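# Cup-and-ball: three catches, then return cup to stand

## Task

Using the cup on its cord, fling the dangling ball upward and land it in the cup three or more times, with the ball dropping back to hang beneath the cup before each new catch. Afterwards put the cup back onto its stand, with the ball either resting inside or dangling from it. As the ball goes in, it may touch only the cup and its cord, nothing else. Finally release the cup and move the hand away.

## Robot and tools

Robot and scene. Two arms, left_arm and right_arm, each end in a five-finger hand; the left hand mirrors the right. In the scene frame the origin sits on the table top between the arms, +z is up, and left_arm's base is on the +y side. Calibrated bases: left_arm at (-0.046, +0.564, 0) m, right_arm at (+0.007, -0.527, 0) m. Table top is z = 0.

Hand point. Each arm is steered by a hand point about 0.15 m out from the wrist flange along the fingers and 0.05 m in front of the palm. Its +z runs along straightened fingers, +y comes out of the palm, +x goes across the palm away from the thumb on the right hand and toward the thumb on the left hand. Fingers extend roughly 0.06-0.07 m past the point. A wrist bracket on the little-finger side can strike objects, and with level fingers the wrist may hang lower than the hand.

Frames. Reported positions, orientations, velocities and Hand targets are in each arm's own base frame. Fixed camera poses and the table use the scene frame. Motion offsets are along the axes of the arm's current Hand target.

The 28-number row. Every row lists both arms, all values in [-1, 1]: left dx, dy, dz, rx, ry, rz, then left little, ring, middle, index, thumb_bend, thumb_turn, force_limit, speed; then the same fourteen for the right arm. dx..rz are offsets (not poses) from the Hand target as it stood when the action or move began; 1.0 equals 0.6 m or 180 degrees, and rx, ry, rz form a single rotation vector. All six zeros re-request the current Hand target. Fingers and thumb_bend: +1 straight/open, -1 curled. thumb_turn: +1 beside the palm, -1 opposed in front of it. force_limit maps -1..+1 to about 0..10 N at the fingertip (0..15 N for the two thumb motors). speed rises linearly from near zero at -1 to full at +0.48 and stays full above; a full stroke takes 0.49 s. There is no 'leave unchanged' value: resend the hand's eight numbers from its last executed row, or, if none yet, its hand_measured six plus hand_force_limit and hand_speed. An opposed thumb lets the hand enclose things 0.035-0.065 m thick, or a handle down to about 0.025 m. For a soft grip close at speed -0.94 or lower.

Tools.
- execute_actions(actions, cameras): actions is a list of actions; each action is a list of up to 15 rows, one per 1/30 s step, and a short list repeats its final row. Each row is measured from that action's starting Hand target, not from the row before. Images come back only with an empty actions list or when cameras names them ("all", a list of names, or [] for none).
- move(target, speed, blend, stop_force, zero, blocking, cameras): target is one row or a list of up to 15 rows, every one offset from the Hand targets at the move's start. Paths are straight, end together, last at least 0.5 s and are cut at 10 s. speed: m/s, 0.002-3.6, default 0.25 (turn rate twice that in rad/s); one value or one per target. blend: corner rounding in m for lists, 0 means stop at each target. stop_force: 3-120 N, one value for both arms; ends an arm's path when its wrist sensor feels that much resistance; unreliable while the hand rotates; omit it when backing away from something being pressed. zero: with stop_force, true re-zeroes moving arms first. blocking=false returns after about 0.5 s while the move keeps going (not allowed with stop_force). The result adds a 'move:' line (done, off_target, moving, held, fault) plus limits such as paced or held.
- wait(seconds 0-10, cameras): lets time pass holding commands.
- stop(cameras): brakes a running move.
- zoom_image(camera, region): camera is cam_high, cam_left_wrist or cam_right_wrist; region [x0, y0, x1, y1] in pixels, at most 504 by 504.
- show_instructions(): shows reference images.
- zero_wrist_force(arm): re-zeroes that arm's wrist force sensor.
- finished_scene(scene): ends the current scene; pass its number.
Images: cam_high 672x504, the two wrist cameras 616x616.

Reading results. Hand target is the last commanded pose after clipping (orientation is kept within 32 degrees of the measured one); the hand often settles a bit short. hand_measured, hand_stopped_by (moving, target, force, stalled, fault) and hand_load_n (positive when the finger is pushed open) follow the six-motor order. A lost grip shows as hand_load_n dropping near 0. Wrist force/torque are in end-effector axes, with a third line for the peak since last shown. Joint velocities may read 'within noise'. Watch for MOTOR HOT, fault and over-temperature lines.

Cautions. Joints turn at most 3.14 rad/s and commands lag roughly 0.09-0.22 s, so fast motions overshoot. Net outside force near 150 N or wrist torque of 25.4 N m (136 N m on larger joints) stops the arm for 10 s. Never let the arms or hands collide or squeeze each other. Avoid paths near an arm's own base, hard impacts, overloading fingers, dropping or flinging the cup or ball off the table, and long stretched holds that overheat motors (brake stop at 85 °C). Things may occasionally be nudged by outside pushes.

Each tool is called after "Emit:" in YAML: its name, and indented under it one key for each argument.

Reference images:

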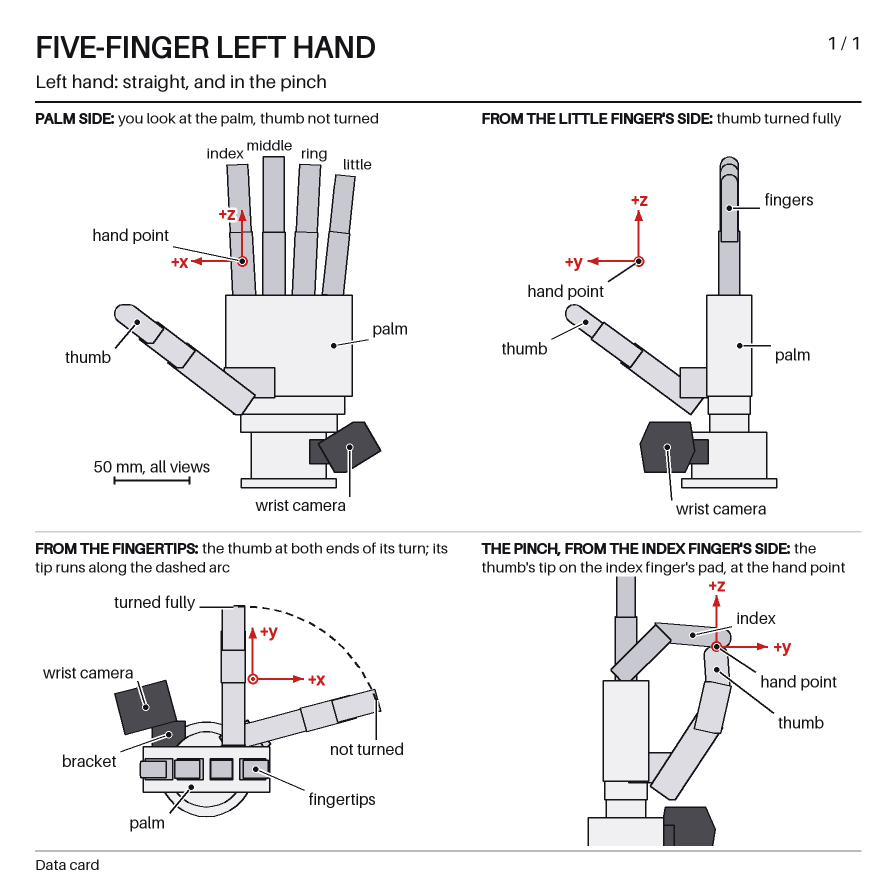

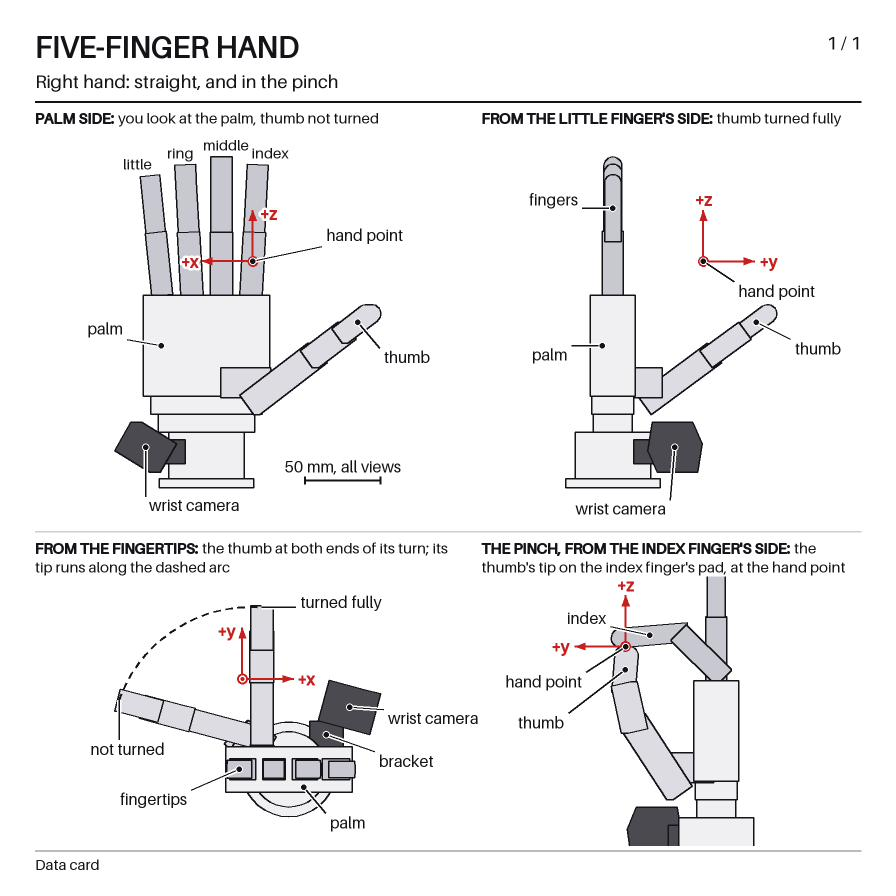

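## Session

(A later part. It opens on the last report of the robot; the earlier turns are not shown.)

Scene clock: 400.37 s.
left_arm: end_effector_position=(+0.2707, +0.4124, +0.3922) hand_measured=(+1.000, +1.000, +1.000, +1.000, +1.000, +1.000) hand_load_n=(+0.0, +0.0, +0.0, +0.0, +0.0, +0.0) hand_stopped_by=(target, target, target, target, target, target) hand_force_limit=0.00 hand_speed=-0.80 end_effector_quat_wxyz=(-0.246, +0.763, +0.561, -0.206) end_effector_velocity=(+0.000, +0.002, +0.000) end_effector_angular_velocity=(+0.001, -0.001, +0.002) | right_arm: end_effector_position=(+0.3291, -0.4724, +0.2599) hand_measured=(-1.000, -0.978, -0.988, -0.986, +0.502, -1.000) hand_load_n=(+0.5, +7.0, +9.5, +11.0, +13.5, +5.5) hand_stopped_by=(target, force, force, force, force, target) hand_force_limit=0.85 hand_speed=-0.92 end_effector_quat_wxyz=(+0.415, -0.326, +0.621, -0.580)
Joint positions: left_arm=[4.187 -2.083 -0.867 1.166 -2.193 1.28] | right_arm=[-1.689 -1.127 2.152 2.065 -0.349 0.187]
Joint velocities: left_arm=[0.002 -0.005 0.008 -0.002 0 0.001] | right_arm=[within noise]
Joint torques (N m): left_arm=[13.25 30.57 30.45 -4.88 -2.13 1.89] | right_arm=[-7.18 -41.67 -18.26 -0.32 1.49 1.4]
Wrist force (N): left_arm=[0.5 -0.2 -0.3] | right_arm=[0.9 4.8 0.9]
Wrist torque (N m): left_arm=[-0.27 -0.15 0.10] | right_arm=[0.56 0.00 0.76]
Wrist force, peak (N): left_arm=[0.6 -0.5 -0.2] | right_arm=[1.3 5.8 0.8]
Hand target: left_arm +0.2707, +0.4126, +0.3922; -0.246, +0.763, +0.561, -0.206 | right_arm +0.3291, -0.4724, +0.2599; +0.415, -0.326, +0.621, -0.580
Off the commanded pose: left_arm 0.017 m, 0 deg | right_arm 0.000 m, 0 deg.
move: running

Emit:
wait:
  seconds: 10

Emit:
wait:
  seconds: 0.1
  cameras: ["cam_high"]

Emit:
zoom_image:
  camera: "cam_high"
  region: [120, 400, 230, 504]

Emit:
wait:
  seconds: 0.2
  cameras: ["cam_high"]

Emit:
zoom_image:
  camera: "cam_high"
  region: [120, 400, 230, 504]

Emit:
wait:
  seconds: 0.2
  cameras: ["cam_high"]

Emit:
zoom_image:
  camera: "cam_high"
  region: [120, 400, 230, 504]

Emit:
move:
  target: [-0.03,0,0,0,0,0,1,1,1,1,1,1,0,-0.8,0,0,0,0,0,0,-1,-1,-1,-1,-1,-1,0.85,-0.92]
  speed: 0.002
  blocking: false

Scene clock: 409.10 s.
left_arm: end_effector_position=(+0.2755, +0.4289, +0.3916) hand_measured=(+1.000, +1.000, +1.000, +1.000, +1.000, +1.000) hand_load_n=(+0.0, +0.0, +0.0, +0.0, +0.0, +0.0) hand_stopped_by=(target, target, target, target, target, target) hand_force_limit=0.00 hand_speed=-0.80 end_effector_quat_wxyz=(-0.246, +0.763, +0.561, -0.206) | right_arm: end_effector_position=(+0.3291, -0.4724, +0.2599) hand_measured=(-1.000, -0.978, -0.988, -0.986, +0.502, -1.000) hand_load_n=(+0.5, +7.0, +9.5, +10.5, +14.0, +5.5) hand_stopped_by=(target, force, force, force, force, target) hand_force_limit=0.85 hand_speed=-0.92 end_effector_quat_wxyz=(+0.415, -0.326, +0.621, -0.580)
Joint positions: left_arm=[4.195 -2.132 -0.791 1.144 -2.195 1.289] | right_arm=[-1.689 -1.127 2.152 2.065 -0.349 0.187]
Joint torques (N m): left_arm=[11.59 37.6 24.62 -4.55 -2.06 1.73] | right_arm=[-7.42 -40.86 -18.22 -0.66 1.32 1.46]
Wrist force (N): left_arm=[0.4 0.0 -0.2] | right_arm=[0.3 4.1 0.6]
Wrist torque (N m): left_arm=[-0.24 -0.13 0.08] | right_arm=[0.61 0.06 0.76]
Wrist force, peak (N): left_arm=[0.6 -0.5 -0.2] | right_arm=[0.8 5.7 1.0]
Hand target: left_arm +0.2755, +0.4289, +0.3916; -0.246, +0.763, +0.561, -0.206 | right_arm +0.3291, -0.4724, +0.2599; +0.415, -0.326, +0.621, -0.580
Off the commanded pose: left_arm 0.000 m, 0 deg | right_arm 0.000 m, 0 deg.
earlier move: done
wait: 6.17 of 10 s (the move ended)

Scene clock: 409.20 s.
left_arm: end_effector_position=(+0.2755, +0.4289, +0.3916) hand_measured=(+1.000, +1.000, +1.000, +1.000, +1.000, +1.000) hand_load_n=(+0.0, +0.0, +0.0, +0.0, +0.0, -0.5) hand_stopped_by=(target, target, target, target, target, target) hand_force_limit=0.00 hand_speed=-0.80 end_effector_quat_wxyz=(-0.246, +0.763, +0.561, -0.206) | right_arm: end_effector_position=(+0.3291, -0.4724, +0.2599) hand_measured=(-1.000, -0.978, -0.988, -0.986, +0.502, -1.000) hand_load_n=(+1.0, +7.0, +9.5, +11.0, +13.5, +5.5) hand_stopped_by=(target, force, force, force, force, target) hand_force_limit=0.85 hand_speed=-0.92 end_effector_quat_wxyz=(+0.415, -0.326, +0.621, -0.580)
Joint positions: left_arm=[4.195 -2.132 -0.791 1.144 -2.195 1.289] | right_arm=[-1.689 -1.127 2.152 2.065 -0.349 0.187]
Joint torques (N m): left_arm=[11.56 38.57 22.24 -4.4 -2.2 1.58] | right_arm=[-7.36 -40.73 -18.62 -0.66 1.32 1.47]
Wrist force (N): left_arm=[0.6 -0.1 -0.1] | right_arm=[0.5 5.1 1.0]
Wrist torque (N m): left_arm=[-0.25 -0.15 0.10] | right_arm=[0.61 0.07 0.75]
Wrist force, peak (N): left_arm=[0.5 -0.3 -0.3] | right_arm=[0.4 5.2 1.0]
Hand target: left_arm +0.2755, +0.4289, +0.3916; -0.246, +0.763, +0.561, -0.206 | right_arm +0.3291, -0.4724, +0.2599; +0.415, -0.326, +0.621, -0.580
Off the commanded pose: left_arm 0.000 m, 0 deg | right_arm 0.000 m, 0 deg.
wait: 0.10 s; no rest
Images, in order (width x height): cam_high 672x504.

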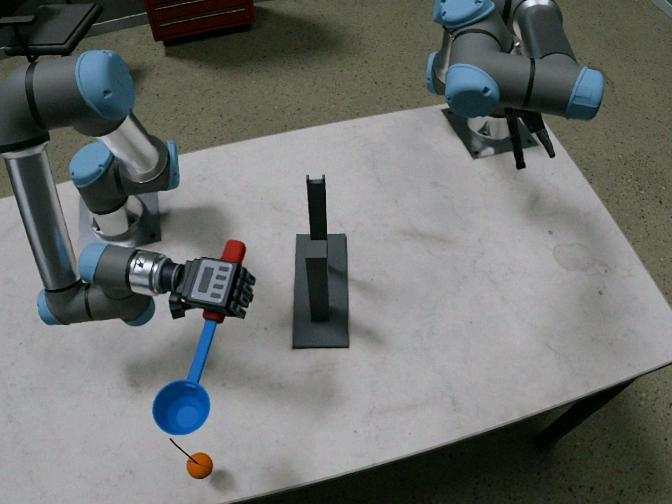

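Scaled by 4.582 from the camera's 672x504 image, which has a finer 960x720 frame.

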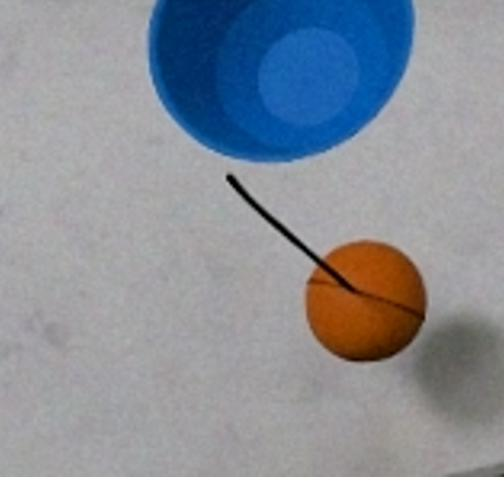

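Scene clock: 409.40 s.
left_arm: end_effector_position=(+0.2755, +0.4289, +0.3916) hand_measured=(+1.000, +1.000, +1.000, +1.000, +1.000, +1.000) hand_load_n=(+0.0, +0.0, -0.5, +0.0, +0.0, +0.0) hand_stopped_by=(target, target, target, target, target, target) hand_force_limit=0.00 hand_speed=-0.80 end_effector_quat_wxyz=(-0.246, +0.763, +0.561, -0.206) | right_arm: end_effector_position=(+0.3291, -0.4724, +0.2599) hand_measured=(-1.000, -0.978, -0.988, -0.986, +0.502, -1.000) hand_load_n=(+1.0, +7.5, +9.5, +10.5, +14.0, +5.5) hand_stopped_by=(target, force, force, force, force, target) hand_force_limit=0.85 hand_speed=-0.92 end_effector_quat_wxyz=(+0.415, -0.326, +0.621, -0.580)
Joint positions: left_arm=[4.195 -2.132 -0.791 1.144 -2.195 1.289] | right_arm=[-1.689 -1.127 2.152 2.065 -0.349 0.187]
Joint torques (N m): left_arm=[11.02 42.17 16.81 -3.98 -2.14 1.4] | right_arm=[-7.29 -41.05 -18.22 -0.63 1.32 1.39]
Wrist force (N): left_arm=[0.5 -0.4 -0.1] | right_arm=[0.7 4.1 0.9]
Wrist torque (N m): left_arm=[-0.30 -0.14 0.11] | right_arm=[0.57 0.00 0.76]
Wrist force, peak (N): left_arm=[0.5 -0.3 -0.3] | right_arm=[1.0 5.2 1.1]
Hand target: left_arm +0.2755, +0.4289, +0.3916; -0.246, +0.763, +0.561, -0.206 | right_arm +0.3291, -0.4724, +0.2599; +0.415, -0.326, +0.621, -0.580
Off the commanded pose: left_arm 0.000 m, 0 deg | right_arm 0.000 m, 0 deg.
wait: 0.20 s; at rest by 0.17 s
Images, in order (width x height): cam_high 672x504.

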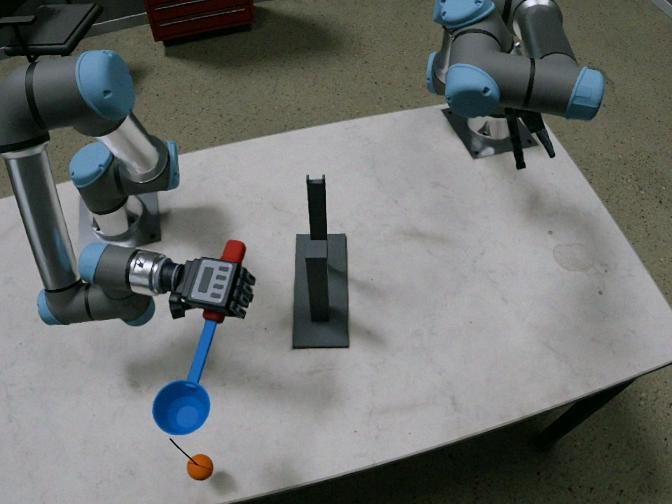

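Scaled by 4.582 from the camera's 672x504 image, which has a finer 960x720 frame.

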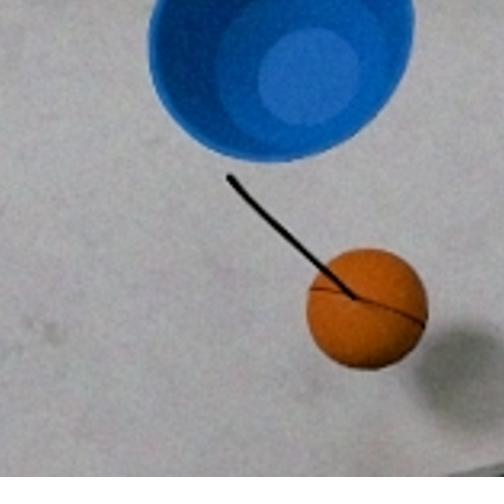

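Scene clock: 409.60 s.
left_arm: end_effector_position=(+0.2755, +0.4289, +0.3916) hand_measured=(+1.000, +1.000, +1.000, +1.000, +1.000, +1.000) hand_load_n=(+0.0, +0.0, +0.0, +0.0, +0.0, +0.0) hand_stopped_by=(target, target, target, target, target, target) hand_force_limit=0.00 hand_speed=-0.80 end_effector_quat_wxyz=(-0.246, +0.763, +0.561, -0.206) | right_arm: end_effector_position=(+0.3291, -0.4724, +0.2599) hand_measured=(-1.000, -0.978, -0.988, -0.986, +0.502, -1.000) hand_load_n=(+0.5, +7.0, +9.0, +10.5, +13.5, +5.5) hand_stopped_by=(target, force, force, force, force, target) hand_force_limit=0.85 hand_speed=-0.92 end_effector_quat_wxyz=(+0.415, -0.326, +0.621, -0.580)
Joint positions: left_arm=[4.195 -2.132 -0.791 1.144 -2.195 1.289] | right_arm=[-1.689 -1.127 2.152 2.065 -0.349 0.187]
Joint torques (N m): left_arm=[10.41 45.73 13.59 -3.55 -2.2 1.22] | right_arm=[-7.41 -40.89 -18.67 -0.75 1.25 1.49]
Wrist force (N): left_arm=[0.4 -0.2 -0.2] | right_arm=[1.1 5.0 0.6]
Wrist torque (N m): left_arm=[-0.26 -0.13 0.09] | right_arm=[0.61 -0.01 0.77]
Wrist force, peak (N): left_arm=[0.5 -0.3 -0.3] | right_arm=[0.8 5.4 0.8]
Hand target: left_arm +0.2755, +0.4289, +0.3916; -0.246, +0.763, +0.561, -0.206 | right_arm +0.3291, -0.4724, +0.2599; +0.415, -0.326, +0.621, -0.580
Off the commanded pose: left_arm 0.000 m, 0 deg | right_arm 0.000 m, 0 deg.
wait: 0.20 s; at rest by 0.17 s
Images, in order (width x height): cam_high 672x504.

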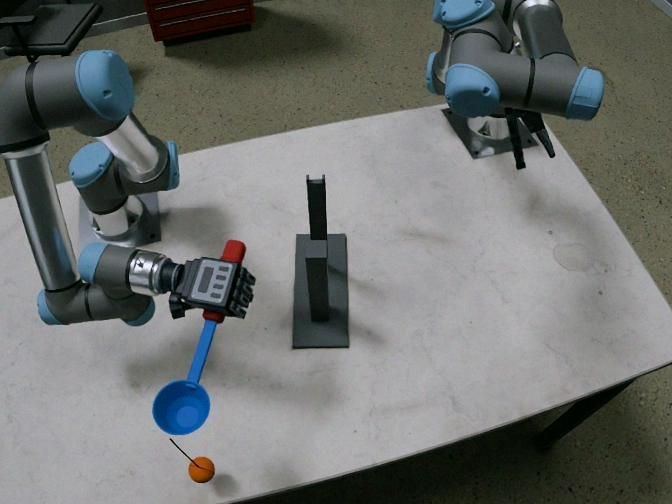

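Scaled by 4.582 from the camera's 672x504 image, which has a finer 960x720 frame.

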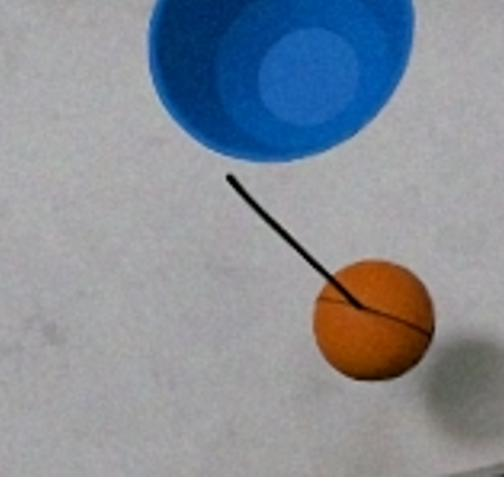

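Scene clock: 410.10 s.
left_arm: end_effector_position=(+0.2752, +0.4281, +0.3916) hand_measured=(+1.000, +1.000, +1.000, +1.000, +1.000, +1.000) hand_load_n=(+0.0, +0.0, +0.0, +0.0, +0.0, +0.0) hand_stopped_by=(target, target, target, target, target, target) hand_force_limit=0.00 hand_speed=-0.80 end_effector_quat_wxyz=(-0.246, +0.763, +0.561, -0.206) end_effector_velocity=(-0.001, -0.002, +0.000) end_effector_angular_velocity=(+0.001, +0.000, +0.000) | right_arm: end_effector_position=(+0.3291, -0.4724, +0.2599) hand_measured=(-1.000, -0.978, -0.988, -0.986, +0.502, -1.000) hand_load_n=(+0.5, +7.5, +9.5, +10.5, +13.5, +5.5) hand_stopped_by=(target, force, force, force, force, target) hand_force_limit=0.85 hand_speed=-0.92 end_effector_quat_wxyz=(+0.415, -0.326, +0.621, -0.580)
Joint positions: left_arm=[4.194 -2.129 -0.795 1.146 -2.195 1.289] | right_arm=[-1.689 -1.127 2.152 2.065 -0.349 0.187]
Joint velocities: left_arm=[-0.001 0.006 -0.01 0.003 0 -0.001] | right_arm=[within noise]
Joint torques (N m): left_arm=[-13.38 52.18 9.89 -0.49 0.1 -1.81] | right_arm=[-7.25 -40.83 -18.86 -0.79 1.25 1.41]
Wrist force (N): left_arm=[0.3 -0.2 0.0] | right_arm=[0.8 5.3 1.2]
Wrist torque (N m): left_arm=[-0.28 -0.11 0.14] | right_arm=[0.60 0.01 0.78]
Wrist force, peak (N): left_arm=[0.7 -0.2 -0.1] | right_arm=[0.8 5.6 1.0]
Hand target: left_arm +0.2752, +0.4279, +0.3916; -0.246, +0.763, +0.561, -0.206 | right_arm +0.3291, -0.4724, +0.2599; +0.415, -0.326, +0.621, -0.580
Off the commanded pose: left_arm 0.017 m, 0 deg | right_arm 0.000 m, 0 deg.
move: running

Emit:
wait:
  seconds: 10

Emit:
wait:
  seconds: 0.1

Emit:
execute_actions:
  actions:
    - [[0,0,0,0,0,0,1,1,1,1,1,1,0,-0.8,0.0057,-0.0007,0.0053,0,0,0,-1,-1,-1,-1,-1,-1,0.85,-0.92]]
  cameras: ["cam_high"]

Emit:
zoom_image:
  camera: "cam_high"
  region: [120, 400, 230, 504]

Emit:
wait:
  seconds: 0.2
  cameras: ["cam_high"]

Emit:
zoom_image:
  camera: "cam_high"
  region: [120, 400, 230, 504]

Emit:
wait:
  seconds: 0.2
  cameras: ["cam_high"]

Emit:
zoom_image:
  camera: "cam_high"
  region: [120, 400, 230, 504]

Scene clock: 418.83 s.
left_arm: end_effector_position=(+0.2704, +0.4116, +0.3923) hand_measured=(+1.000, +1.000, +1.000, +1.000, +1.000, +1.000) hand_load_n=(+0.0, +0.0, +0.0, +0.0, +0.0, +0.0) hand_stopped_by=(target, target, target, target, target, target) hand_force_limit=0.00 hand_speed=-0.80 end_effector_quat_wxyz=(-0.246, +0.763, +0.561, -0.206) | right_arm: end_effector_position=(+0.3291, -0.4724, +0.2599) hand_measured=(-1.000, -0.978, -0.988, -0.986, +0.502, -1.000) hand_load_n=(+0.5, +7.5, +9.5, +10.5, +13.5, +5.5) hand_stopped_by=(target, force, force, force, force, target) hand_force_limit=0.85 hand_speed=-0.92 end_effector_quat_wxyz=(+0.415, -0.326, +0.621, -0.580)
Joint positions: left_arm=[4.186 -2.08 -0.871 1.167 -2.193 1.28] | right_arm=[-1.689 -1.127 2.152 2.065 -0.349 0.187]
Joint torques (N m): left_arm=[-11.63 47.88 13.28 -0.54 0.45 -1.59] | right_arm=[-8.04 -40.4 -18.11 -1.1 1.25 1.45]
Wrist force (N): left_arm=[0.5 0.1 -0.1] | right_arm=[0.9 5.1 1.0]
Wrist torque (N m): left_arm=[-0.23 -0.14 0.24] | right_arm=[0.60 -0.01 0.77]
Wrist force, peak (N): left_arm=[0.7 -0.2 -0.3] | right_arm=[0.6 5.9 0.8]
Hand target: left_arm +0.2704, +0.4116, +0.3923; -0.246, +0.763, +0.561, -0.206 | right_arm +0.3291, -0.4724, +0.2599; +0.415, -0.326, +0.621, -0.580
Off the commanded pose: left_arm 0.000 m, 0 deg | right_arm 0.000 m, 0 deg.
earlier move: done
wait: 3.27 of 10 s (the move ended)

Scene clock: 418.93 s.
left_arm: end_effector_position=(+0.2704, +0.4116, +0.3923) hand_measured=(+1.000, +1.000, +1.000, +1.000, +1.000, +1.000) hand_load_n=(+0.0, +0.0, +0.0, +0.0, +0.0, +0.0) hand_stopped_by=(target, target, target, target, target, target) hand_force_limit=0.00 hand_speed=-0.80 end_effector_quat_wxyz=(-0.246, +0.763, +0.561, -0.206) | right_arm: end_effector_position=(+0.3291, -0.4724, +0.2599) hand_measured=(-1.000, -0.978, -0.988, -0.986, +0.502, -1.000) hand_load_n=(+0.5, +7.0, +9.5, +11.0, +14.0, +5.5) hand_stopped_by=(target, force, force, force, force, target) hand_force_limit=0.85 hand_speed=-0.92 end_effector_quat_wxyz=(+0.415, -0.326, +0.621, -0.580)
Joint positions: left_arm=[4.186 -2.08 -0.871 1.167 -2.193 1.28] | right_arm=[-1.689 -1.127 2.152 2.065 -0.349 0.187]
Joint torques (N m): left_arm=[-11.25 46.55 15.35 -0.66 0.43 -1.49] | right_arm=[-7.88 -40.86 -18.5 -1.06 1.21 1.43]
Wrist force (N): left_arm=[0.4 -0.2 0.0] | right_arm=[1.0 5.0 0.9]
Wrist torque (N m): left_arm=[-0.28 -0.12 0.24] | right_arm=[0.58 -0.02 0.76]
Wrist force, peak (N): left_arm=[0.4 -0.3 -0.2] | right_arm=[1.0 5.0 0.9]
Hand target: left_arm +0.2704, +0.4116, +0.3923; -0.246, +0.763, +0.561, -0.206 | right_arm +0.3291, -0.4724, +0.2599; +0.415, -0.326, +0.621, -0.580
Off the commanded pose: left_arm 0.000 m, 0 deg | right_arm 0.000 m, 0 deg.
wait: 0.10 s; no rest

Scene clock: 419.63 s.
left_arm: end_effector_position=(+0.2704, +0.4116, +0.3923) hand_measured=(+1.000, +1.000, +1.000, +1.000, +1.000, +1.000) hand_load_n=(-0.5, +0.0, +0.0, +0.0, +0.0, -0.5) hand_stopped_by=(target, target, target, target, target, target) hand_force_limit=0.00 hand_speed=-0.80 end_effector_quat_wxyz=(-0.246, +0.763, +0.561, -0.206) | right_arm: end_effector_position=(+0.3304, -0.4769, +0.2599) hand_measured=(-1.000, -0.978, -0.988, -0.986, +0.502, -1.000) hand_load_n=(+0.5, +7.0, +9.5, +10.5, +13.5, +5.5) hand_stopped_by=(target, force, force, force, force, target) hand_force_limit=0.85 hand_speed=-0.92 end_effector_quat_wxyz=(+0.415, -0.326, +0.621, -0.580)
Joint positions: left_arm=[4.186 -2.08 -0.871 1.167 -2.193 1.28] | right_arm=[-1.685 -1.12 2.138 2.073 -0.353 0.186]
Joint torques (N m): left_arm=[-9.08 35.25 26.59 -1.88 0.29 -0.8] | right_arm=[-7.78 -42.41 -7.94 -2.46 2.3 -2.79]
Wrist force (N): left_arm=[0.5 -0.3 0.0] | right_arm=[1.0 5.1 0.7]
Wrist torque (N m): left_arm=[-0.29 -0.14 0.25] | right_arm=[0.60 0.00 0.77]
Wrist force, peak (N): left_arm=[0.5 -0.3 -0.3] | right_arm=[1.0 5.5 0.6]
Hand target: left_arm +0.2704, +0.4116, +0.3923; -0.246, +0.763, +0.561, -0.206 | right_arm +0.3304, -0.4769, +0.2599; +0.415, -0.326, +0.621, -0.580
Off the commanded pose: left_arm 0.000 m, 0 deg | right_arm 0.000 m, 0 deg.
Step readings (end_effector_position of left_arm | right_arm):
0: (+0.2704, +0.4116, +0.3923) | (+0.3291, -0.4724, +0.2599)
1: (+0.2704, +0.4116, +0.3923) | (+0.3291, -0.4725, +0.2600)
2: (+0.2704, +0.4116, +0.3923) | (+0.3294, -0.4736, +0.2601)
4: (+0.2704, +0.4116, +0.3923) | (+0.3302, -0.4764, +0.2601)
8: (+0.2704, +0.4116, +0.3923) | (+0.3304, -0.4772, +0.2599)
15: (+0.2704, +0.4116, +0.3923) | (+0.3304, -0.4769, +0.2599)
Images, in order (width x height): cam_high 672x504.

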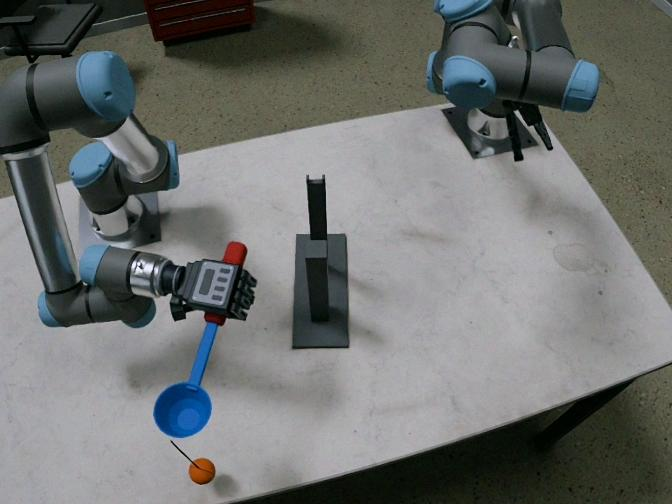

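Scaled by 4.582 from the camera's 672x504 image, which has a finer 960x720 frame.

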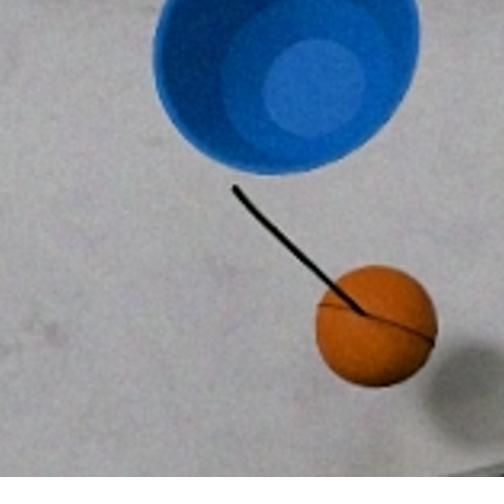

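Scene clock: 419.83 s.
left_arm: end_effector_position=(+0.2704, +0.4116, +0.3923) hand_measured=(+1.000, +1.000, +1.000, +1.000, +1.000, +1.000) hand_load_n=(+0.0, +0.0, +0.0, +0.0, +0.0, +0.0) hand_stopped_by=(target, target, target, target, target, target) hand_force_limit=0.00 hand_speed=-0.80 end_effector_quat_wxyz=(-0.246, +0.763, +0.561, -0.206) | right_arm: end_effector_position=(+0.3304, -0.4769, +0.2599) hand_measured=(-1.000, -0.978, -0.988, -0.986, +0.502, -1.000) hand_load_n=(+1.0, +7.0, +9.0, +11.0, +14.0, +5.5) hand_stopped_by=(target, force, force, force, force, target) hand_force_limit=0.85 hand_speed=-0.92 end_effector_quat_wxyz=(+0.415, -0.326, +0.621, -0.580)
Joint positions: left_arm=[4.186 -2.081 -0.871 1.167 -2.193 1.28] | right_arm=[-1.685 -1.12 2.138 2.073 -0.353 0.186]
Joint torques (N m): left_arm=[-8.35 33.37 26.94 -2.15 0.26 -0.6] | right_arm=[-7.95 -43.16 -8.53 -2.47 2.39 -2.83]
Wrist force (N): left_arm=[0.4 -0.2 -0.2] | right_arm=[0.7 4.0 1.0]
Wrist torque (N m): left_arm=[-0.27 -0.14 0.25] | right_arm=[0.58 0.00 0.76]
Wrist force, peak (N): left_arm=[0.4 -0.2 -0.2] | right_arm=[0.9 5.5 0.5]
Hand target: left_arm +0.2704, +0.4116, +0.3923; -0.246, +0.763, +0.561, -0.206 | right_arm +0.3304, -0.4769, +0.2599; +0.415, -0.326, +0.621, -0.580
Off the commanded pose: left_arm 0.000 m, 0 deg | right_arm 0.000 m, 0 deg.
wait: 0.20 s; at rest by 0.17 s
Images, in order (width x height): cam_high 672x504.

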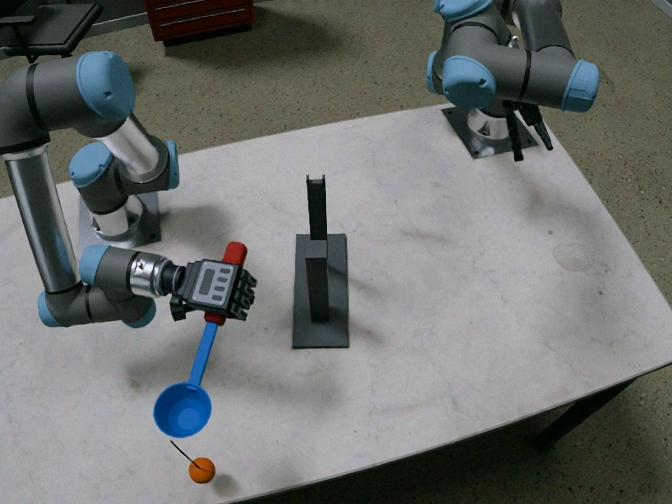

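Scaled by 4.582 from the camera's 672x504 image, which has a finer 960x720 frame.

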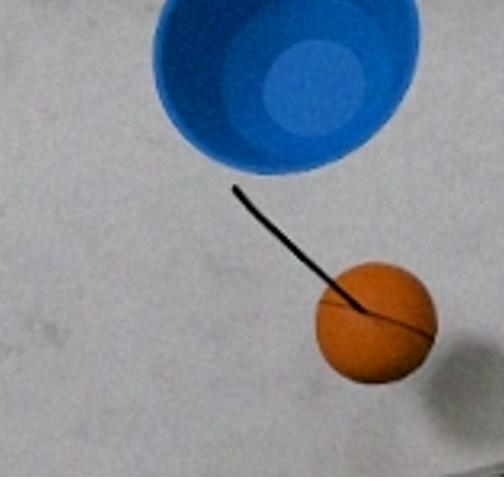

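Scene clock: 420.03 s.
left_arm: end_effector_position=(+0.2704, +0.4116, +0.3923) hand_measured=(+1.000, +1.000, +1.000, +1.000, +1.000, +1.000) hand_load_n=(+0.0, +0.0, +0.0, +0.0, +0.0, +0.0) hand_stopped_by=(target, target, target, target, target, target) hand_force_limit=0.00 hand_speed=-0.80 end_effector_quat_wxyz=(-0.246, +0.763, +0.561, -0.206) | right_arm: end_effector_position=(+0.3304, -0.4769, +0.2599) hand_measured=(-1.000, -0.978, -0.988, -0.986, +0.502, -1.000) hand_load_n=(+0.5, +7.0, +9.5, +11.0, +14.0, +5.5) hand_stopped_by=(target, force, force, force, force, target) hand_force_limit=0.85 hand_speed=-0.92 end_effector_quat_wxyz=(+0.415, -0.326, +0.621, -0.580)
Joint positions: left_arm=[4.186 -2.081 -0.871 1.167 -2.193 1.28] | right_arm=[-1.685 -1.12 2.138 2.073 -0.353 0.186]
Joint torques (N m): left_arm=[-7.93 32.97 27.55 -2.64 0.2 -0.52] | right_arm=[-7.88 -42.03 -8.5 -2.47 2.25 -2.73]
Wrist force (N): left_arm=[0.3 0.1 -0.2] | right_arm=[0.8 5.2 0.6]
Wrist torque (N m): left_arm=[-0.23 -0.13 0.24] | right_arm=[0.62 0.03 0.76]
Wrist force, peak (N): left_arm=[0.5 -0.4 -0.2] | right_arm=[0.7 5.1 1.4]
Hand target: left_arm +0.2704, +0.4116, +0.3923; -0.246, +0.763, +0.561, -0.206 | right_arm +0.3304, -0.4769, +0.2599; +0.415, -0.326, +0.621, -0.580
Off the commanded pose: left_arm 0.000 m, 0 deg | right_arm 0.000 m, 0 deg.
wait: 0.20 s; at rest by 0.17 s
Images, in order (width x height): cam_high 672x504.

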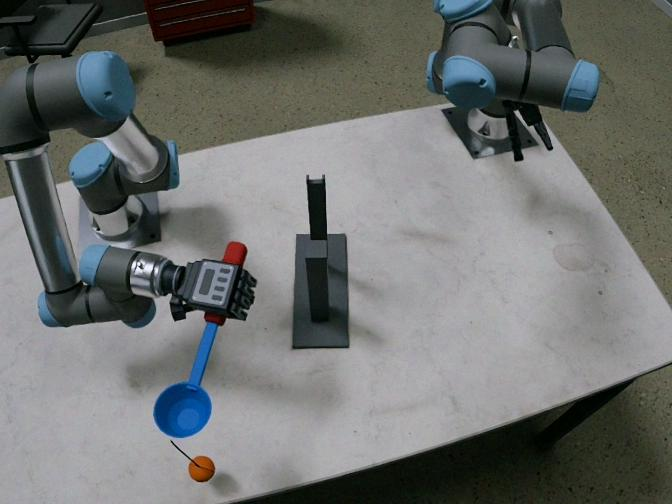

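Scaled by 4.582 from the camera's 672x504 image, which has a finer 960x720 frame.

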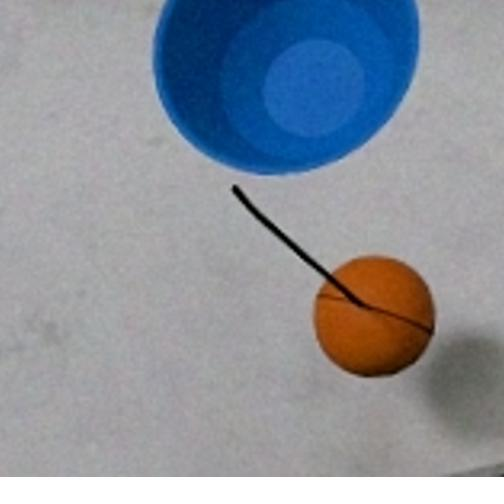

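Emit:
move:
  target: [0,0,0,0,0,0,1,1,1,1,1,1,0,-0.8,-0.0485,-0.3503,0.0057,0,0,0,-1,-1,-1,-1,-1,-1,0.85,-0.92]
  speed: 0.1275

Emit:
execute_actions:
  actions:
    - [[0,0,0,0,0,0,1,1,1,1,1,1,0,-0.8,0,0,0,0,0,0,-1,-1,-1,-1,-1,-1,0.85,-0.92],[0,0,0,0,0,0,1,1,1,1,1,1,0,-0.8,0,0,0,0,0,0,-1,-1,-1,-1,-1,-1,0.85,-0.92],[0,0,0,0,0,0,1,1,1,1,1,1,0,-0.8,0,0.0001,0.0035,0,0,0,-1,-1,-1,-1,-1,-1,0.85,-0.92],[0,0,0,0,0,0,1,1,1,1,1,1,0,-0.8,0.0001,0.0002,0.0104,0,0,0,-1,-1,-1,-1,-1,-1,0.85,-0.92],[0,0,0,0,0,0,1,1,1,1,1,1,0,-0.8,0.0002,0.0003,0.0208,0,0,0,-1,-1,-1,-1,-1,-1,0.85,-0.92],[0,0,0,0,0,0,1,1,1,1,1,1,0,-0.8,0.0003,0.0006,0.0347,0,0,0,-1,-1,-1,-1,-1,-1,0.85,-0.92],[0,0,0,0,0,0,1,1,1,1,1,1,0,-0.8,0.0004,0.0008,0.0486,0,0,0,-1,-1,-1,-1,-1,-1,0.85,-0.92],[0,0,0,0,0,0,1,1,1,1,1,1,0,-0.8,0.0005,0.0010,0.0625,0,0,0,-1,-1,-1,-1,-1,-1,0.85,-0.92],[0,0,0,0,0,0,1,1,1,1,1,1,0,-0.8,0.0006,0.0012,0.0764,0,0,0,-1,-1,-1,-1,-1,-1,0.85,-0.92],[0,0,0,0,0,0,1,1,1,1,1,1,0,-0.8,0.0007,0.0014,0.0903,0,0,0,-1,-1,-1,-1,-1,-1,0.85,-0.92],[0,0,0,0,0,0,1,1,1,1,1,1,0,-0.8,0.0008,0.0017,0.1042,0,0,0,-1,-1,-1,-1,-1,-1,0.85,-0.92],[0,0,0,0,0,0,1,1,1,1,1,1,0,-0.8,0.0009,0.0019,0.1181,0,0,0,-1,-1,-1,-1,-1,-1,0.85,-0.92],[0,0,0,0,0,0,1,1,1,1,1,1,0,-0.8,0.0010,0.0021,0.1320,0,0,0,-1,-1,-1,-1,-1,-1,0.85,-0.92],[0,0,0,0,0,0,1,1,1,1,1,1,0,-0.8,0.0011,0.0023,0.1459,0,0,0,-1,-1,-1,-1,-1,-1,0.85,-0.92],[0,0,0,0,0,0,1,1,1,1,1,1,0,-0.8,0.0012,0.0026,0.1598,0,0,0,-1,-1,-1,-1,-1,-1,0.85,-0.92]]
    - [[0,0,0,0,0,0,1,1,1,1,1,1,0,-0.8,0,0.0001,0.0049,0,0,0,-1,-1,-1,-1,-1,-1,0.85,-0.92],[0,0,0,0,0,0,1,1,1,1,1,1,0,-0.8,0,0,0.0007,0,0,0,-1,-1,-1,-1,-1,-1,0.85,-0.92],[0,0,0,0,0,0,1,1,1,1,1,1,0,-0.8,-0.0001,-0.0002,-0.0125,0,0,0,-1,-1,-1,-1,-1,-1,0.85,-0.92],[0,0,0,0,0,0,1,1,1,1,1,1,0,-0.8,-0.0003,-0.0006,-0.0347,0,0,0,-1,-1,-1,-1,-1,-1,0.85,-0.92],[0,0,0,0,0,0,1,1,1,1,1,1,0,-0.8,-0.0004,-0.0009,-0.0570,0,0,0,-1,-1,-1,-1,-1,-1,0.85,-0.92],[0,0,0,0,0,0,1,1,1,1,1,1,0,-0.8,-0.0006,-0.0013,-0.0792,0,0,0,-1,-1,-1,-1,-1,-1,0.85,-0.92],[0,0,0,0,0,0,1,1,1,1,1,1,0,-0.8,-0.0008,-0.0016,-0.1014,0,0,0,-1,-1,-1,-1,-1,-1,0.85,-0.92],[0,0,0,0,0,0,1,1,1,1,1,1,0,-0.8,-0.0009,-0.0020,-0.1237,0,0,0,-1,-1,-1,-1,-1,-1,0.85,-0.92],[0,0,0,0,0,0,1,1,1,1,1,1,0,-0.8,-0.0011,-0.0023,-0.1459,0,0,0,-1,-1,-1,-1,-1,-1,0.85,-0.92],[0,0,0,0,0,0,1,1,1,1,1,1,0,-0.8,-0.0012,-0.0027,-0.1681,0,0,0,-1,-1,-1,-1,-1,-1,0.85,-0.92],[0,0,0,0,0,0,1,1,1,1,1,1,0,-0.8,-0.0014,-0.0030,-0.1904,0,0,0,-1,-1,-1,-1,-1,-1,0.85,-0.92],[0,0,0,0,0,0,1,1,1,1,1,1,0,-0.8,-0.0016,-0.0034,-0.2126,0,0,0,-1,-1,-1,-1,-1,-1,0.85,-0.92],[0,0,0,0,0,0,1,1,1,1,1,1,0,-0.8,-0.0017,-0.0038,-0.2348,0,0,0,-1,-1,-1,-1,-1,-1,0.85,-0.92],[0,0,0,0,0,0,1,1,1,1,1,1,0,-0.8,-0.0018,-0.0039,-0.2446,0,0,0,-1,-1,-1,-1,-1,-1,0.85,-0.92],[0,0,0,0,0,0,1,1,1,1,1,1,0,-0.8,-0.0018,-0.0039,-0.2418,0,0,0,-1,-1,-1,-1,-1,-1,0.85,-0.92]]
    - [[0,0,0,0,0,0,1,1,1,1,1,1,0,-0.8,0.0031,-0.0002,0.0153,0,0,0,-1,-1,-1,-1,-1,-1,0.85,-0.92],[0,0,0,0,0,0,1,1,1,1,1,1,0,-0.8,0.0103,-0.0062,0.0431,0,0,0,-1,-1,-1,-1,-1,-1,0.85,-0.92],[0,0,0,0,0,0,1,1,1,1,1,1,0,-0.8,0.0105,-0.0058,0.0709,0,0,0,-1,-1,-1,-1,-1,-1,0.85,-0.92],[0,0,0,0,0,0,1,1,1,1,1,1,0,-0.8,0.0107,-0.0053,0.0987,0,0,0,-1,-1,-1,-1,-1,-1,0.85,-0.92],[0,0,0,0,0,0,1,1,1,1,1,1,0,-0.8,0.0109,-0.0049,0.1264,0,0,0,-1,-1,-1,-1,-1,-1,0.85,-0.92],[0,0,0,0,0,0,1,1,1,1,1,1,0,-0.8,0.0111,-0.0044,0.1542,0,0,0,-1,-1,-1,-1,-1,-1,0.85,-0.92],[0,0,0,0,0,0,1,1,1,1,1,1,0,-0.8,0.0113,-0.0040,0.1820,0,0,0,-1,-1,-1,-1,-1,-1,0.85,-0.92],[0,0,0,0,0,0,1,1,1,1,1,1,0,-0.8,0.0116,-0.0035,0.2098,0,0,0,-1,-1,-1,-1,-1,-1,0.85,-0.92],[0,0,0,0,0,0,1,1,1,1,1,1,0,-0.8,0.0118,-0.0031,0.2376,0,0,0,-1,-1,-1,-1,-1,-1,0.85,-0.92],[0,0,0,0,0,0,1,1,1,1,1,1,0,-0.8,0.0120,-0.0027,0.2654,0,0,0,-1,-1,-1,-1,-1,-1,0.85,-0.92],[0,0,0,0,0,0,1,1,1,1,1,1,0,-0.8,0.0122,-0.0022,0.2932,0,0,0,-1,-1,-1,-1,-1,-1,0.85,-0.92],[0,0,0,0,0,0,1,1,1,1,1,1,0,-0.8,0.0124,-0.0018,0.3210,0,0,0,-1,-1,-1,-1,-1,-1,0.85,-0.92],[0,0,0,0,0,0,1,1,1,1,1,1,0,-0.8,0.0126,-0.0013,0.3488,0,0,0,-1,-1,-1,-1,-1,-1,0.85,-0.92],[0,0,0,0,0,0,1,1,1,1,1,1,0,-0.8,0.0051,0.0037,0.3627,0,0,0,-1,-1,-1,-1,-1,-1,0.85,-0.92],[0,0,0,0,0,0,1,1,1,1,1,1,0,-0.8,0.0027,0.0058,0.3627,0,0,0,-1,-1,-1,-1,-1,-1,0.85,-0.92]]
    - [[0,0,0,0,0,0,1,1,1,1,1,1,0,-0.8,-0.0001,-0.0002,-0.0139,0,0,0,-1,-1,-1,-1,-1,-1,0.85,-0.92],[0,0,0,0,0,0,1,1,1,1,1,1,0,-0.8,-0.0003,-0.0007,-0.0417,0,0,0,-1,-1,-1,-1,-1,-1,0.85,-0.92],[0,0,0,0,0,0,1,1,1,1,1,1,0,-0.8,-0.0005,-0.0010,-0.0639,0,0,0,-1,-1,-1,-1,-1,-1,0.85,-0.92],[0,0,0,0,0,0,1,1,1,1,1,1,0,-0.8,-0.0006,-0.0013,-0.0806,0,0,0,-1,-1,-1,-1,-1,-1,0.85,-0.92],[0,0,0,0,0,0,1,1,1,1,1,1,0,-0.8,0.0031,-0.0020,-0.0917,0,0,0,-1,-1,-1,-1,-1,-1,0.85,-0.92],[0,0,0,0,0,0,1,1,1,1,1,1,0,-0.8,0.0107,-0.0032,-0.0974,0,0,0,-1,-1,-1,-1,-1,-1,0.85,-0.92],[0,0,0,0,0,0,1,1,1,1,1,1,0,-0.8,0.0220,-0.0047,-0.1001,0,0,0,-1,-1,-1,-1,-1,-1,0.85,-0.92],[0,0,0,0,0,0,1,1,1,1,1,1,0,-0.8,0.0352,-0.0067,-0.1047,0,0,0,-1,-1,-1,-1,-1,-1,0.85,-0.92],[0,0,0,0,0,0,1,1,1,1,1,1,0,-0.8,0.0484,-0.0086,-0.1108,0,0,0,-1,-1,-1,-1,-1,-1,0.85,-0.92],[0,0,0,0,0,0,1,1,1,1,1,1,0,-0.8,0.0616,-0.0106,-0.1187,0,0,0,-1,-1,-1,-1,-1,-1,0.85,-0.92],[0,0,0,0,0,0,1,1,1,1,1,1,0,-0.8,0.0756,-0.0071,-0.1283,0,0,0,-1,-1,-1,-1,-1,-1,0.85,-0.92],[0,0,0,0,0,0,1,1,1,1,1,1,0,-0.8,0.0865,0.0025,-0.1397,0,0,0,-1,-1,-1,-1,-1,-1,0.85,-0.92],[0,0,0,0,0,0,1,1,1,1,1,1,0,-0.8,0.0943,0.0180,-0.1527,0,0,0,-1,-1,-1,-1,-1,-1,0.85,-0.92],[0,0,0,0,0,0,1,1,1,1,1,1,0,-0.8,0.0972,0.0397,-0.1676,0,0,0,-1,-1,-1,-1,-1,-1,0.85,-0.92],[0,0,0,0,0,0,1,1,1,1,1,1,0,-0.8,0.1009,0.0671,-0.1836,0,0,0,-1,-1,-1,-1,-1,-1,0.85,-0.92]]
    - [[0,0,0,0,0,0,1,1,1,1,1,1,0,-0.8,0.0041,0.0301,-0.0161,0,0,0,-1,-1,-1,-1,-1,-1,0.85,-0.92],[0,0,0,0,0,0,1,1,1,1,1,1,0,-0.8,0.0078,0.0573,-0.0315,0,0,0,-1,-1,-1,-1,-1,-1,0.85,-0.92],[0,0,0,0,0,0,1,1,1,1,1,1,0,-0.8,0.0111,0.0813,-0.0458,0,0,0,-1,-1,-1,-1,-1,-1,0.85,-0.92],[0,0,0,0,0,0,1,1,1,1,1,1,0,-0.8,0.0139,0.1020,-0.0584,0,0,0,-1,-1,-1,-1,-1,-1,0.85,-0.92],[0,0,0,0,0,0,1,1,1,1,1,1,0,-0.8,0.0162,0.1195,-0.0693,0,0,0,-1,-1,-1,-1,-1,-1,0.85,-0.92],[0,0,0,0,0,0,1,1,1,1,1,1,0,-0.8,0.0181,0.1337,-0.0778,0,0,0,-1,-1,-1,-1,-1,-1,0.85,-0.92],[0,0,0,0,0,0,1,1,1,1,1,1,0,-0.8,0.0196,0.1446,-0.0847,0,0,0,-1,-1,-1,-1,-1,-1,0.85,-0.92],[0,0,0,0,0,0,1,1,1,1,1,1,0,-0.8,0.0207,0.1522,-0.0898,0,0,0,-1,-1,-1,-1,-1,-1,0.85,-0.92],[0,0,0,0,0,0,1,1,1,1,1,1,0,-0.8,0.0212,0.1566,-0.0932,0,0,0,-1,-1,-1,-1,-1,-1,0.85,-0.92],[0,0,0,0,0,0,1,1,1,1,1,1,0,-0.8,0.0214,0.1581,-0.0949,0,0,0,-1,-1,-1,-1,-1,-1,0.85,-0.92]]
  cameras: ["cam_high"]

Scene clock: 453.77 s.
left_arm: end_effector_position=(+0.2704, +0.4116, +0.3923) hand_measured=(+1.000, +1.000, +1.000, +1.000, +1.000, +1.000) hand_load_n=(+0.0, +0.0, +0.0, +0.0, +0.0, +0.0) hand_stopped_by=(target, target, target, target, target, target) hand_force_limit=0.00 hand_speed=-0.80 end_effector_quat_wxyz=(-0.246, +0.763, +0.561, -0.206) | right_arm: end_effector_position=(+0.3300, -0.4767, +0.4722) hand_measured=(-1.000, -0.978, -0.988, -0.986, +0.502, -1.000) hand_load_n=(+0.5, +7.0, +9.5, +10.5, +13.5, +5.5) hand_stopped_by=(target, force, force, force, force, target) hand_force_limit=0.85 hand_speed=-0.92 end_effector_quat_wxyz=(+0.415, -0.326, +0.621, -0.580)
Joint positions: left_arm=[4.186 -2.081 -0.871 1.167 -2.193 1.28] | right_arm=[-1.686 -1.491 1.918 2.663 -0.352 0.186]
Joint torques (N m): left_arm=[9.18 31.85 27.37 -4.49 -1.73 1.41] | right_arm=[9.31 -10.98 -20.75 -1.07 -2.25 1.66]
Wrist force (N): left_arm=[0.2 0.0 0.0] | right_arm=[0.4 4.4 1.0]
Wrist torque (N m): left_arm=[-0.25 -0.11 0.23] | right_arm=[0.56 0.06 0.74]
Wrist force, peak (N): left_arm=[0.7 -0.3 -0.4] | right_arm=[1.2 7.1 1.2]
Hand target: left_arm +0.2704, +0.4116, +0.3923; -0.246, +0.763, +0.561, -0.206 | right_arm +0.3301, -0.4768, +0.4722; +0.415, -0.326, +0.621, -0.580
Off the commanded pose: left_arm 0.000 m, 0 deg | right_arm 0.000 m, 0 deg.
move: done

Scene clock: 456.53 s.
left_arm: end_effector_position=(+0.2704, +0.4116, +0.3923) hand_measured=(+1.000, +1.000, +1.000, +1.000, +1.000, +1.000) hand_load_n=(+0.0, +0.0, +0.0, +0.0, +0.0, +0.0) hand_stopped_by=(target, target, target, target, target, target) hand_force_limit=0.00 hand_speed=-0.80 end_effector_quat_wxyz=(-0.246, +0.763, +0.561, -0.206) | right_arm: end_effector_position=(+0.3089, -0.5277, +0.3254) hand_measured=(-1.000, -0.978, -0.988, -0.986, +0.502, -1.000) hand_load_n=(+0.5, +7.5, +9.0, +10.5, +13.5, +5.5) hand_stopped_by=(target, force, force, force, force, target) hand_force_limit=0.85 hand_speed=-0.92 end_effector_quat_wxyz=(+0.415, -0.326, +0.621, -0.580)
Joint positions: left_arm=[4.186 -2.081 -0.871 1.167 -2.193 1.28] | right_arm=[-1.72 -1.176 1.964 2.297 -0.317 0.192]
Joint torques (N m): left_arm=[9.48 31.54 27.43 -4.44 -1.75 1.56] | right_arm=[-3.65 -43.53 -9.06 -1.93 -0.27 -2.21]
Wrist force (N): left_arm=[0.4 -0.3 -0.2] | right_arm=[0.4 3.9 0.7]
Wrist torque (N m): left_arm=[-0.27 -0.13 0.24] | right_arm=[0.59 0.06 0.74]
Wrist force, peak (N): left_arm=[0.7 -0.2 -0.2] | right_arm=[0.6 6.6 11.2]
Hand target: left_arm +0.2704, +0.4116, +0.3923; -0.246, +0.763, +0.561, -0.206 | right_arm +0.3088, -0.5276, +0.3254; +0.415, -0.326, +0.621, -0.580
Off the commanded pose: left_arm 0.000 m, 0 deg | right_arm 0.000 m, 0 deg.
Step readings (end_effector_position of left_arm | right_arm):
0: (+0.2704, +0.4116, +0.3923) | (+0.3300, -0.4767, +0.4722)
1: (+0.2704, +0.4116, +0.3923) | (+0.3300, -0.4767, +0.4722)
2: (+0.2704, +0.4116, +0.3923) | (+0.3301, -0.4767, +0.4722)
4: (+0.2704, +0.4116, +0.3923) | (+0.3306, -0.4770, +0.4721)
8: (+0.2704, +0.4116, +0.3923) | (+0.3476, -0.4850, +0.4718)
15: (+0.2704, +0.4116, +0.3923) | (+0.4005, -0.5110, +0.4714)
16: (+0.2704, +0.4116, +0.3923) | (+0.4075, -0.5146, +0.4714)
17: (+0.2704, +0.4116, +0.3923) | (+0.4136, -0.5178, +0.4715)
19: (+0.2704, +0.4116, +0.3923) | (+0.4161, -0.5202, +0.4719)
23: (+0.2704, +0.4116, +0.3923) | (+0.3799, -0.5021, +0.4725)
30: (+0.2704, +0.4116, +0.3923) | (+0.2966, -0.4592, +0.4722)
31: (+0.2704, +0.4116, +0.3923) | (+0.2900, -0.4559, +0.4720)
32: (+0.2704, +0.4116, +0.3923) | (+0.2881, -0.4556, +0.4721)
34: (+0.2704, +0.4116, +0.3923) | (+0.3008, -0.4655, +0.4735)
38: (+0.2704, +0.4116, +0.3923) | (+0.3614, -0.4927, +0.4724)
45: (+0.2704, +0.4116, +0.3923) | (+0.4647, -0.5449, +0.4716)
46: (+0.2704, +0.4116, +0.3923) | (+0.4747, -0.5488, +0.4712)
47: (+0.2704, +0.4116, +0.3923) | (+0.4790, -0.5506, +0.4712)
49: (+0.2704, +0.4116, +0.3923) | (+0.4644, -0.5450, +0.4722)
53: (+0.2704, +0.4116, +0.3923) | (+0.4265, -0.5329, +0.4725)
60: (+0.2704, +0.4116, +0.3923) | (+0.3736, -0.5618, +0.4518)
61: (+0.2704, +0.4116, +0.3923) | (+0.3667, -0.5594, +0.4394)
62: (+0.2704, +0.4116, +0.3923) | (+0.3601, -0.5556, +0.4244)
64: (+0.2704, +0.4116, +0.3923) | (+0.3466, -0.5466, +0.3917)
68: (+0.2704, +0.4116, +0.3923) | (+0.3196, -0.5318, +0.3398)
75: (+0.2704, +0.4116, +0.3923) | (+0.3084, -0.5274, +0.3249)
Images, in order (width x height): cam_high 672x504.

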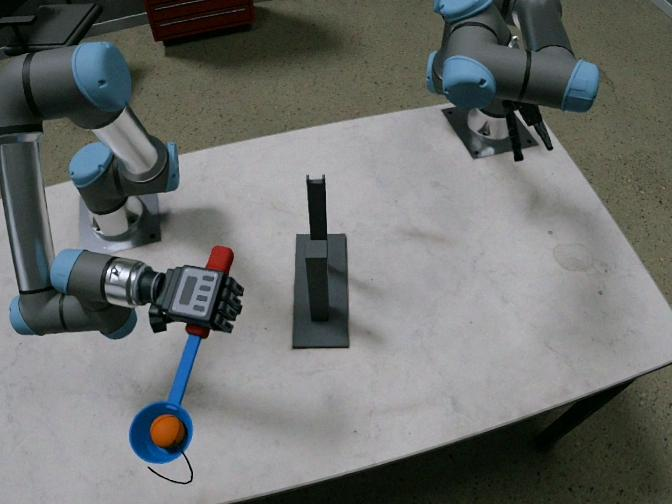

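Emit:
move:
  target:
    - [0,0,0,0,0,0,1,1,1,1,1,1,0,-0.8,-0.1500,-0.2574,-0.0200,0,0,0,-1,-1,-1,-1,-1,-1,0.85,-0.92]
    - [0,0,0,0,0,0,1,1,1,1,1,1,0,-0.8,-0.1500,-0.2574,-0.0200,0,0,0.6,-1,-1,-1,-1,-1,-1,0.85,-0.92]
    - [0,0,0,0,0,0,1,1,1,1,1,1,0,-0.8,-0.1500,-0.2574,-0.0200,0,0,0,-1,-1,-1,-1,-1,-1,0.85,-0.92]
  speed: [0.2, 0.35, 0.35]
  cameras: ["cam_high"]

Emit:
move:
  target: [0,0,0,0,0,0,1,1,1,1,1,1,0,-0.8,0.0613,0.4426,-0.0072,0,0,0,-1,-1,-1,-1,-1,-1,0.85,-0.92]
  speed: 0.12

Emit:
wait:
  seconds: 3
  cameras: ["cam_high"]

Emit:
zoom_image:
  camera: "cam_high"
  region: [120, 400, 230, 504]

Scene clock: 469.90 s.
left_arm: end_effector_position=(+0.2704, +0.4116, +0.3923) hand_measured=(+1.000, +1.000, +1.000, +1.000, +1.000, +1.000) hand_load_n=(+0.0, +0.0, +0.0, +0.0, +0.0, +0.0) hand_stopped_by=(target, target, target, target, target, target) hand_force_limit=0.00 hand_speed=-0.80 end_effector_quat_wxyz=(-0.246, +0.763, +0.561, -0.206) | right_arm: end_effector_position=(+0.3261, -0.4602, +0.4906) hand_measured=(-1.000, -0.978, -0.988, -0.986, +0.502, -1.000) hand_load_n=(+0.5, +7.0, +9.5, +10.5, +13.5, +5.5) hand_stopped_by=(target, force, force, force, force, target) hand_force_limit=0.85 hand_speed=-0.92 end_effector_quat_wxyz=(+0.415, -0.326, +0.621, -0.580)
Joint positions: left_arm=[4.186 -2.081 -0.871 1.167 -2.193 1.28] | right_arm=[-1.701 -1.55 1.93 2.708 -0.337 0.189]
Joint torques (N m): left_arm=[10.13 32.62 27.3 -4.43 -1.63 1.39] | right_arm=[-5.1 -9.87 -28.22 -2.21 0.91 -0.25]
Wrist force (N): left_arm=[0.4 -0.4 -0.2] | right_arm=[0.4 4.0 0.7]
Wrist torque (N m): left_arm=[-0.28 -0.13 0.24] | right_arm=[0.57 0.05 0.66]
Wrist force, peak (N): left_arm=[0.7 -0.1 -0.4] | right_arm=[1.4 6.9 1.1]
Hand target: left_arm +0.2704, +0.4116, +0.3923; -0.246, +0.763, +0.561, -0.206 | right_arm +0.3260, -0.4603, +0.4905; +0.415, -0.326, +0.621, -0.580
Off the commanded pose: left_arm 0.000 m, 0 deg | right_arm 0.000 m, 0 deg.
move: done
Images, in order (width x height): cam_high 672x504.

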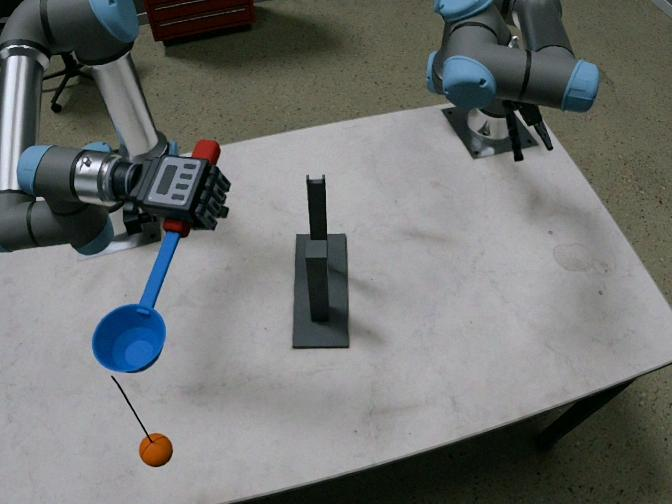

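Scene clock: 472.60 s.
left_arm: end_effector_position=(+0.2704, +0.4116, +0.3923) hand_measured=(+1.000, +1.000, +1.000, +1.000, +1.000, +1.000) hand_load_n=(+0.0, +0.0, +0.0, +0.0, +0.0, +0.0) hand_stopped_by=(target, target, target, target, target, target) hand_force_limit=0.00 hand_speed=-0.80 end_effector_quat_wxyz=(-0.246, +0.763, +0.561, -0.206) | right_arm: end_effector_position=(+0.3265, -0.4604, +0.2224) hand_measured=(-1.000, -0.978, -0.988, -0.986, +0.502, -1.000) hand_load_n=(+0.5, +7.0, +9.5, +10.5, +13.5, +5.5) hand_stopped_by=(target, force, force, force, force, target) hand_force_limit=0.85 hand_speed=-0.92 end_effector_quat_wxyz=(+0.415, -0.326, +0.621, -0.580)
Joint positions: left_arm=[4.186 -2.081 -0.871 1.167 -2.193 1.28] | right_arm=[-1.7 -1.05 2.196 1.943 -0.338 0.188]
Joint torques (N m): left_arm=[9.1 31.28 27.43 -4.34 -1.65 1.44] | right_arm=[-3.82 -32.73 -15.36 -0.83 -0.73 -2.62]
Wrist force (N): left_arm=[0.4 -0.4 -0.2] | right_arm=[0.4 4.0 0.6]
Wrist torque (N m): left_arm=[-0.30 -0.13 0.25] | right_arm=[0.56 0.06 0.65]
Wrist force, peak (N): left_arm=[0.6 -0.2 -0.3] | right_arm=[1.3 6.6 0.8]
Hand target: left_arm +0.2704, +0.4116, +0.3923; -0.246, +0.763, +0.561, -0.206 | right_arm +0.3265, -0.4604, +0.2224; +0.415, -0.326, +0.621, -0.580
Off the commanded pose: left_arm 0.000 m, 0 deg | right_arm 0.000 m, 0 deg.
move: done

Scene clock: 475.60 s.
left_arm: end_effector_position=(+0.2704, +0.4116, +0.3923) hand_measured=(+1.000, +1.000, +1.000, +1.000, +1.000, +1.000) hand_load_n=(+0.0, +0.0, +0.0, +0.0, +0.0, +0.0) hand_stopped_by=(target, target, target, target, target, target) hand_force_limit=0.00 hand_speed=-0.80 end_effector_quat_wxyz=(-0.246, +0.763, +0.561, -0.206) | right_arm: end_effector_position=(+0.3265, -0.4604, +0.2224) hand_measured=(-1.000, -0.978, -0.988, -0.986, +0.502, -1.000) hand_load_n=(+0.5, +7.0, +9.5, +10.5, +14.0, +5.5) hand_stopped_by=(target, force, force, force, force, target) hand_force_limit=0.85 hand_speed=-0.92 end_effector_quat_wxyz=(+0.415, -0.326, +0.621, -0.580)
Joint positions: left_arm=[4.186 -2.081 -0.871 1.167 -2.193 1.28] | right_arm=[-1.7 -1.05 2.196 1.942 -0.338 0.188]
Joint torques (N m): left_arm=[9.63 31.91 28.09 -4.48 -1.56 1.39] | right_arm=[-7.57 -21.3 -7.16 -2.31 1.88 -2.57]
Wrist force (N): left_arm=[0.5 -0.1 -0.1] | right_arm=[0.6 4.9 0.6]
Wrist torque (N m): left_arm=[-0.26 -0.14 0.25] | right_arm=[0.56 0.05 0.66]
Wrist force, peak (N): left_arm=[0.6 -0.5 -0.2] | right_arm=[0.9 5.3 0.8]
Hand target: left_arm +0.2704, +0.4116, +0.3923; -0.246, +0.763, +0.561, -0.206 | right_arm +0.3265, -0.4604, +0.2224; +0.415, -0.326, +0.621, -0.580
Off the commanded pose: left_arm 0.000 m, 0 deg | right_arm 0.000 m, 0 deg.
wait: 3.00 s; at rest by 0.17 s
Images, in order (width x height): cam_high 672x504.

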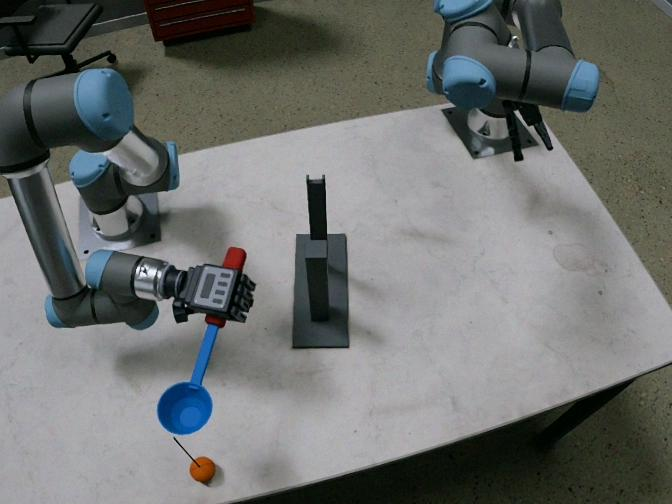

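Scaled by 4.582 from the camera's 672x504 image, which has a finer 960x720 frame.

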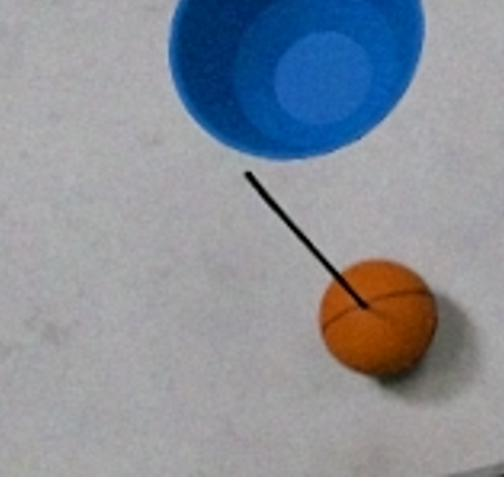

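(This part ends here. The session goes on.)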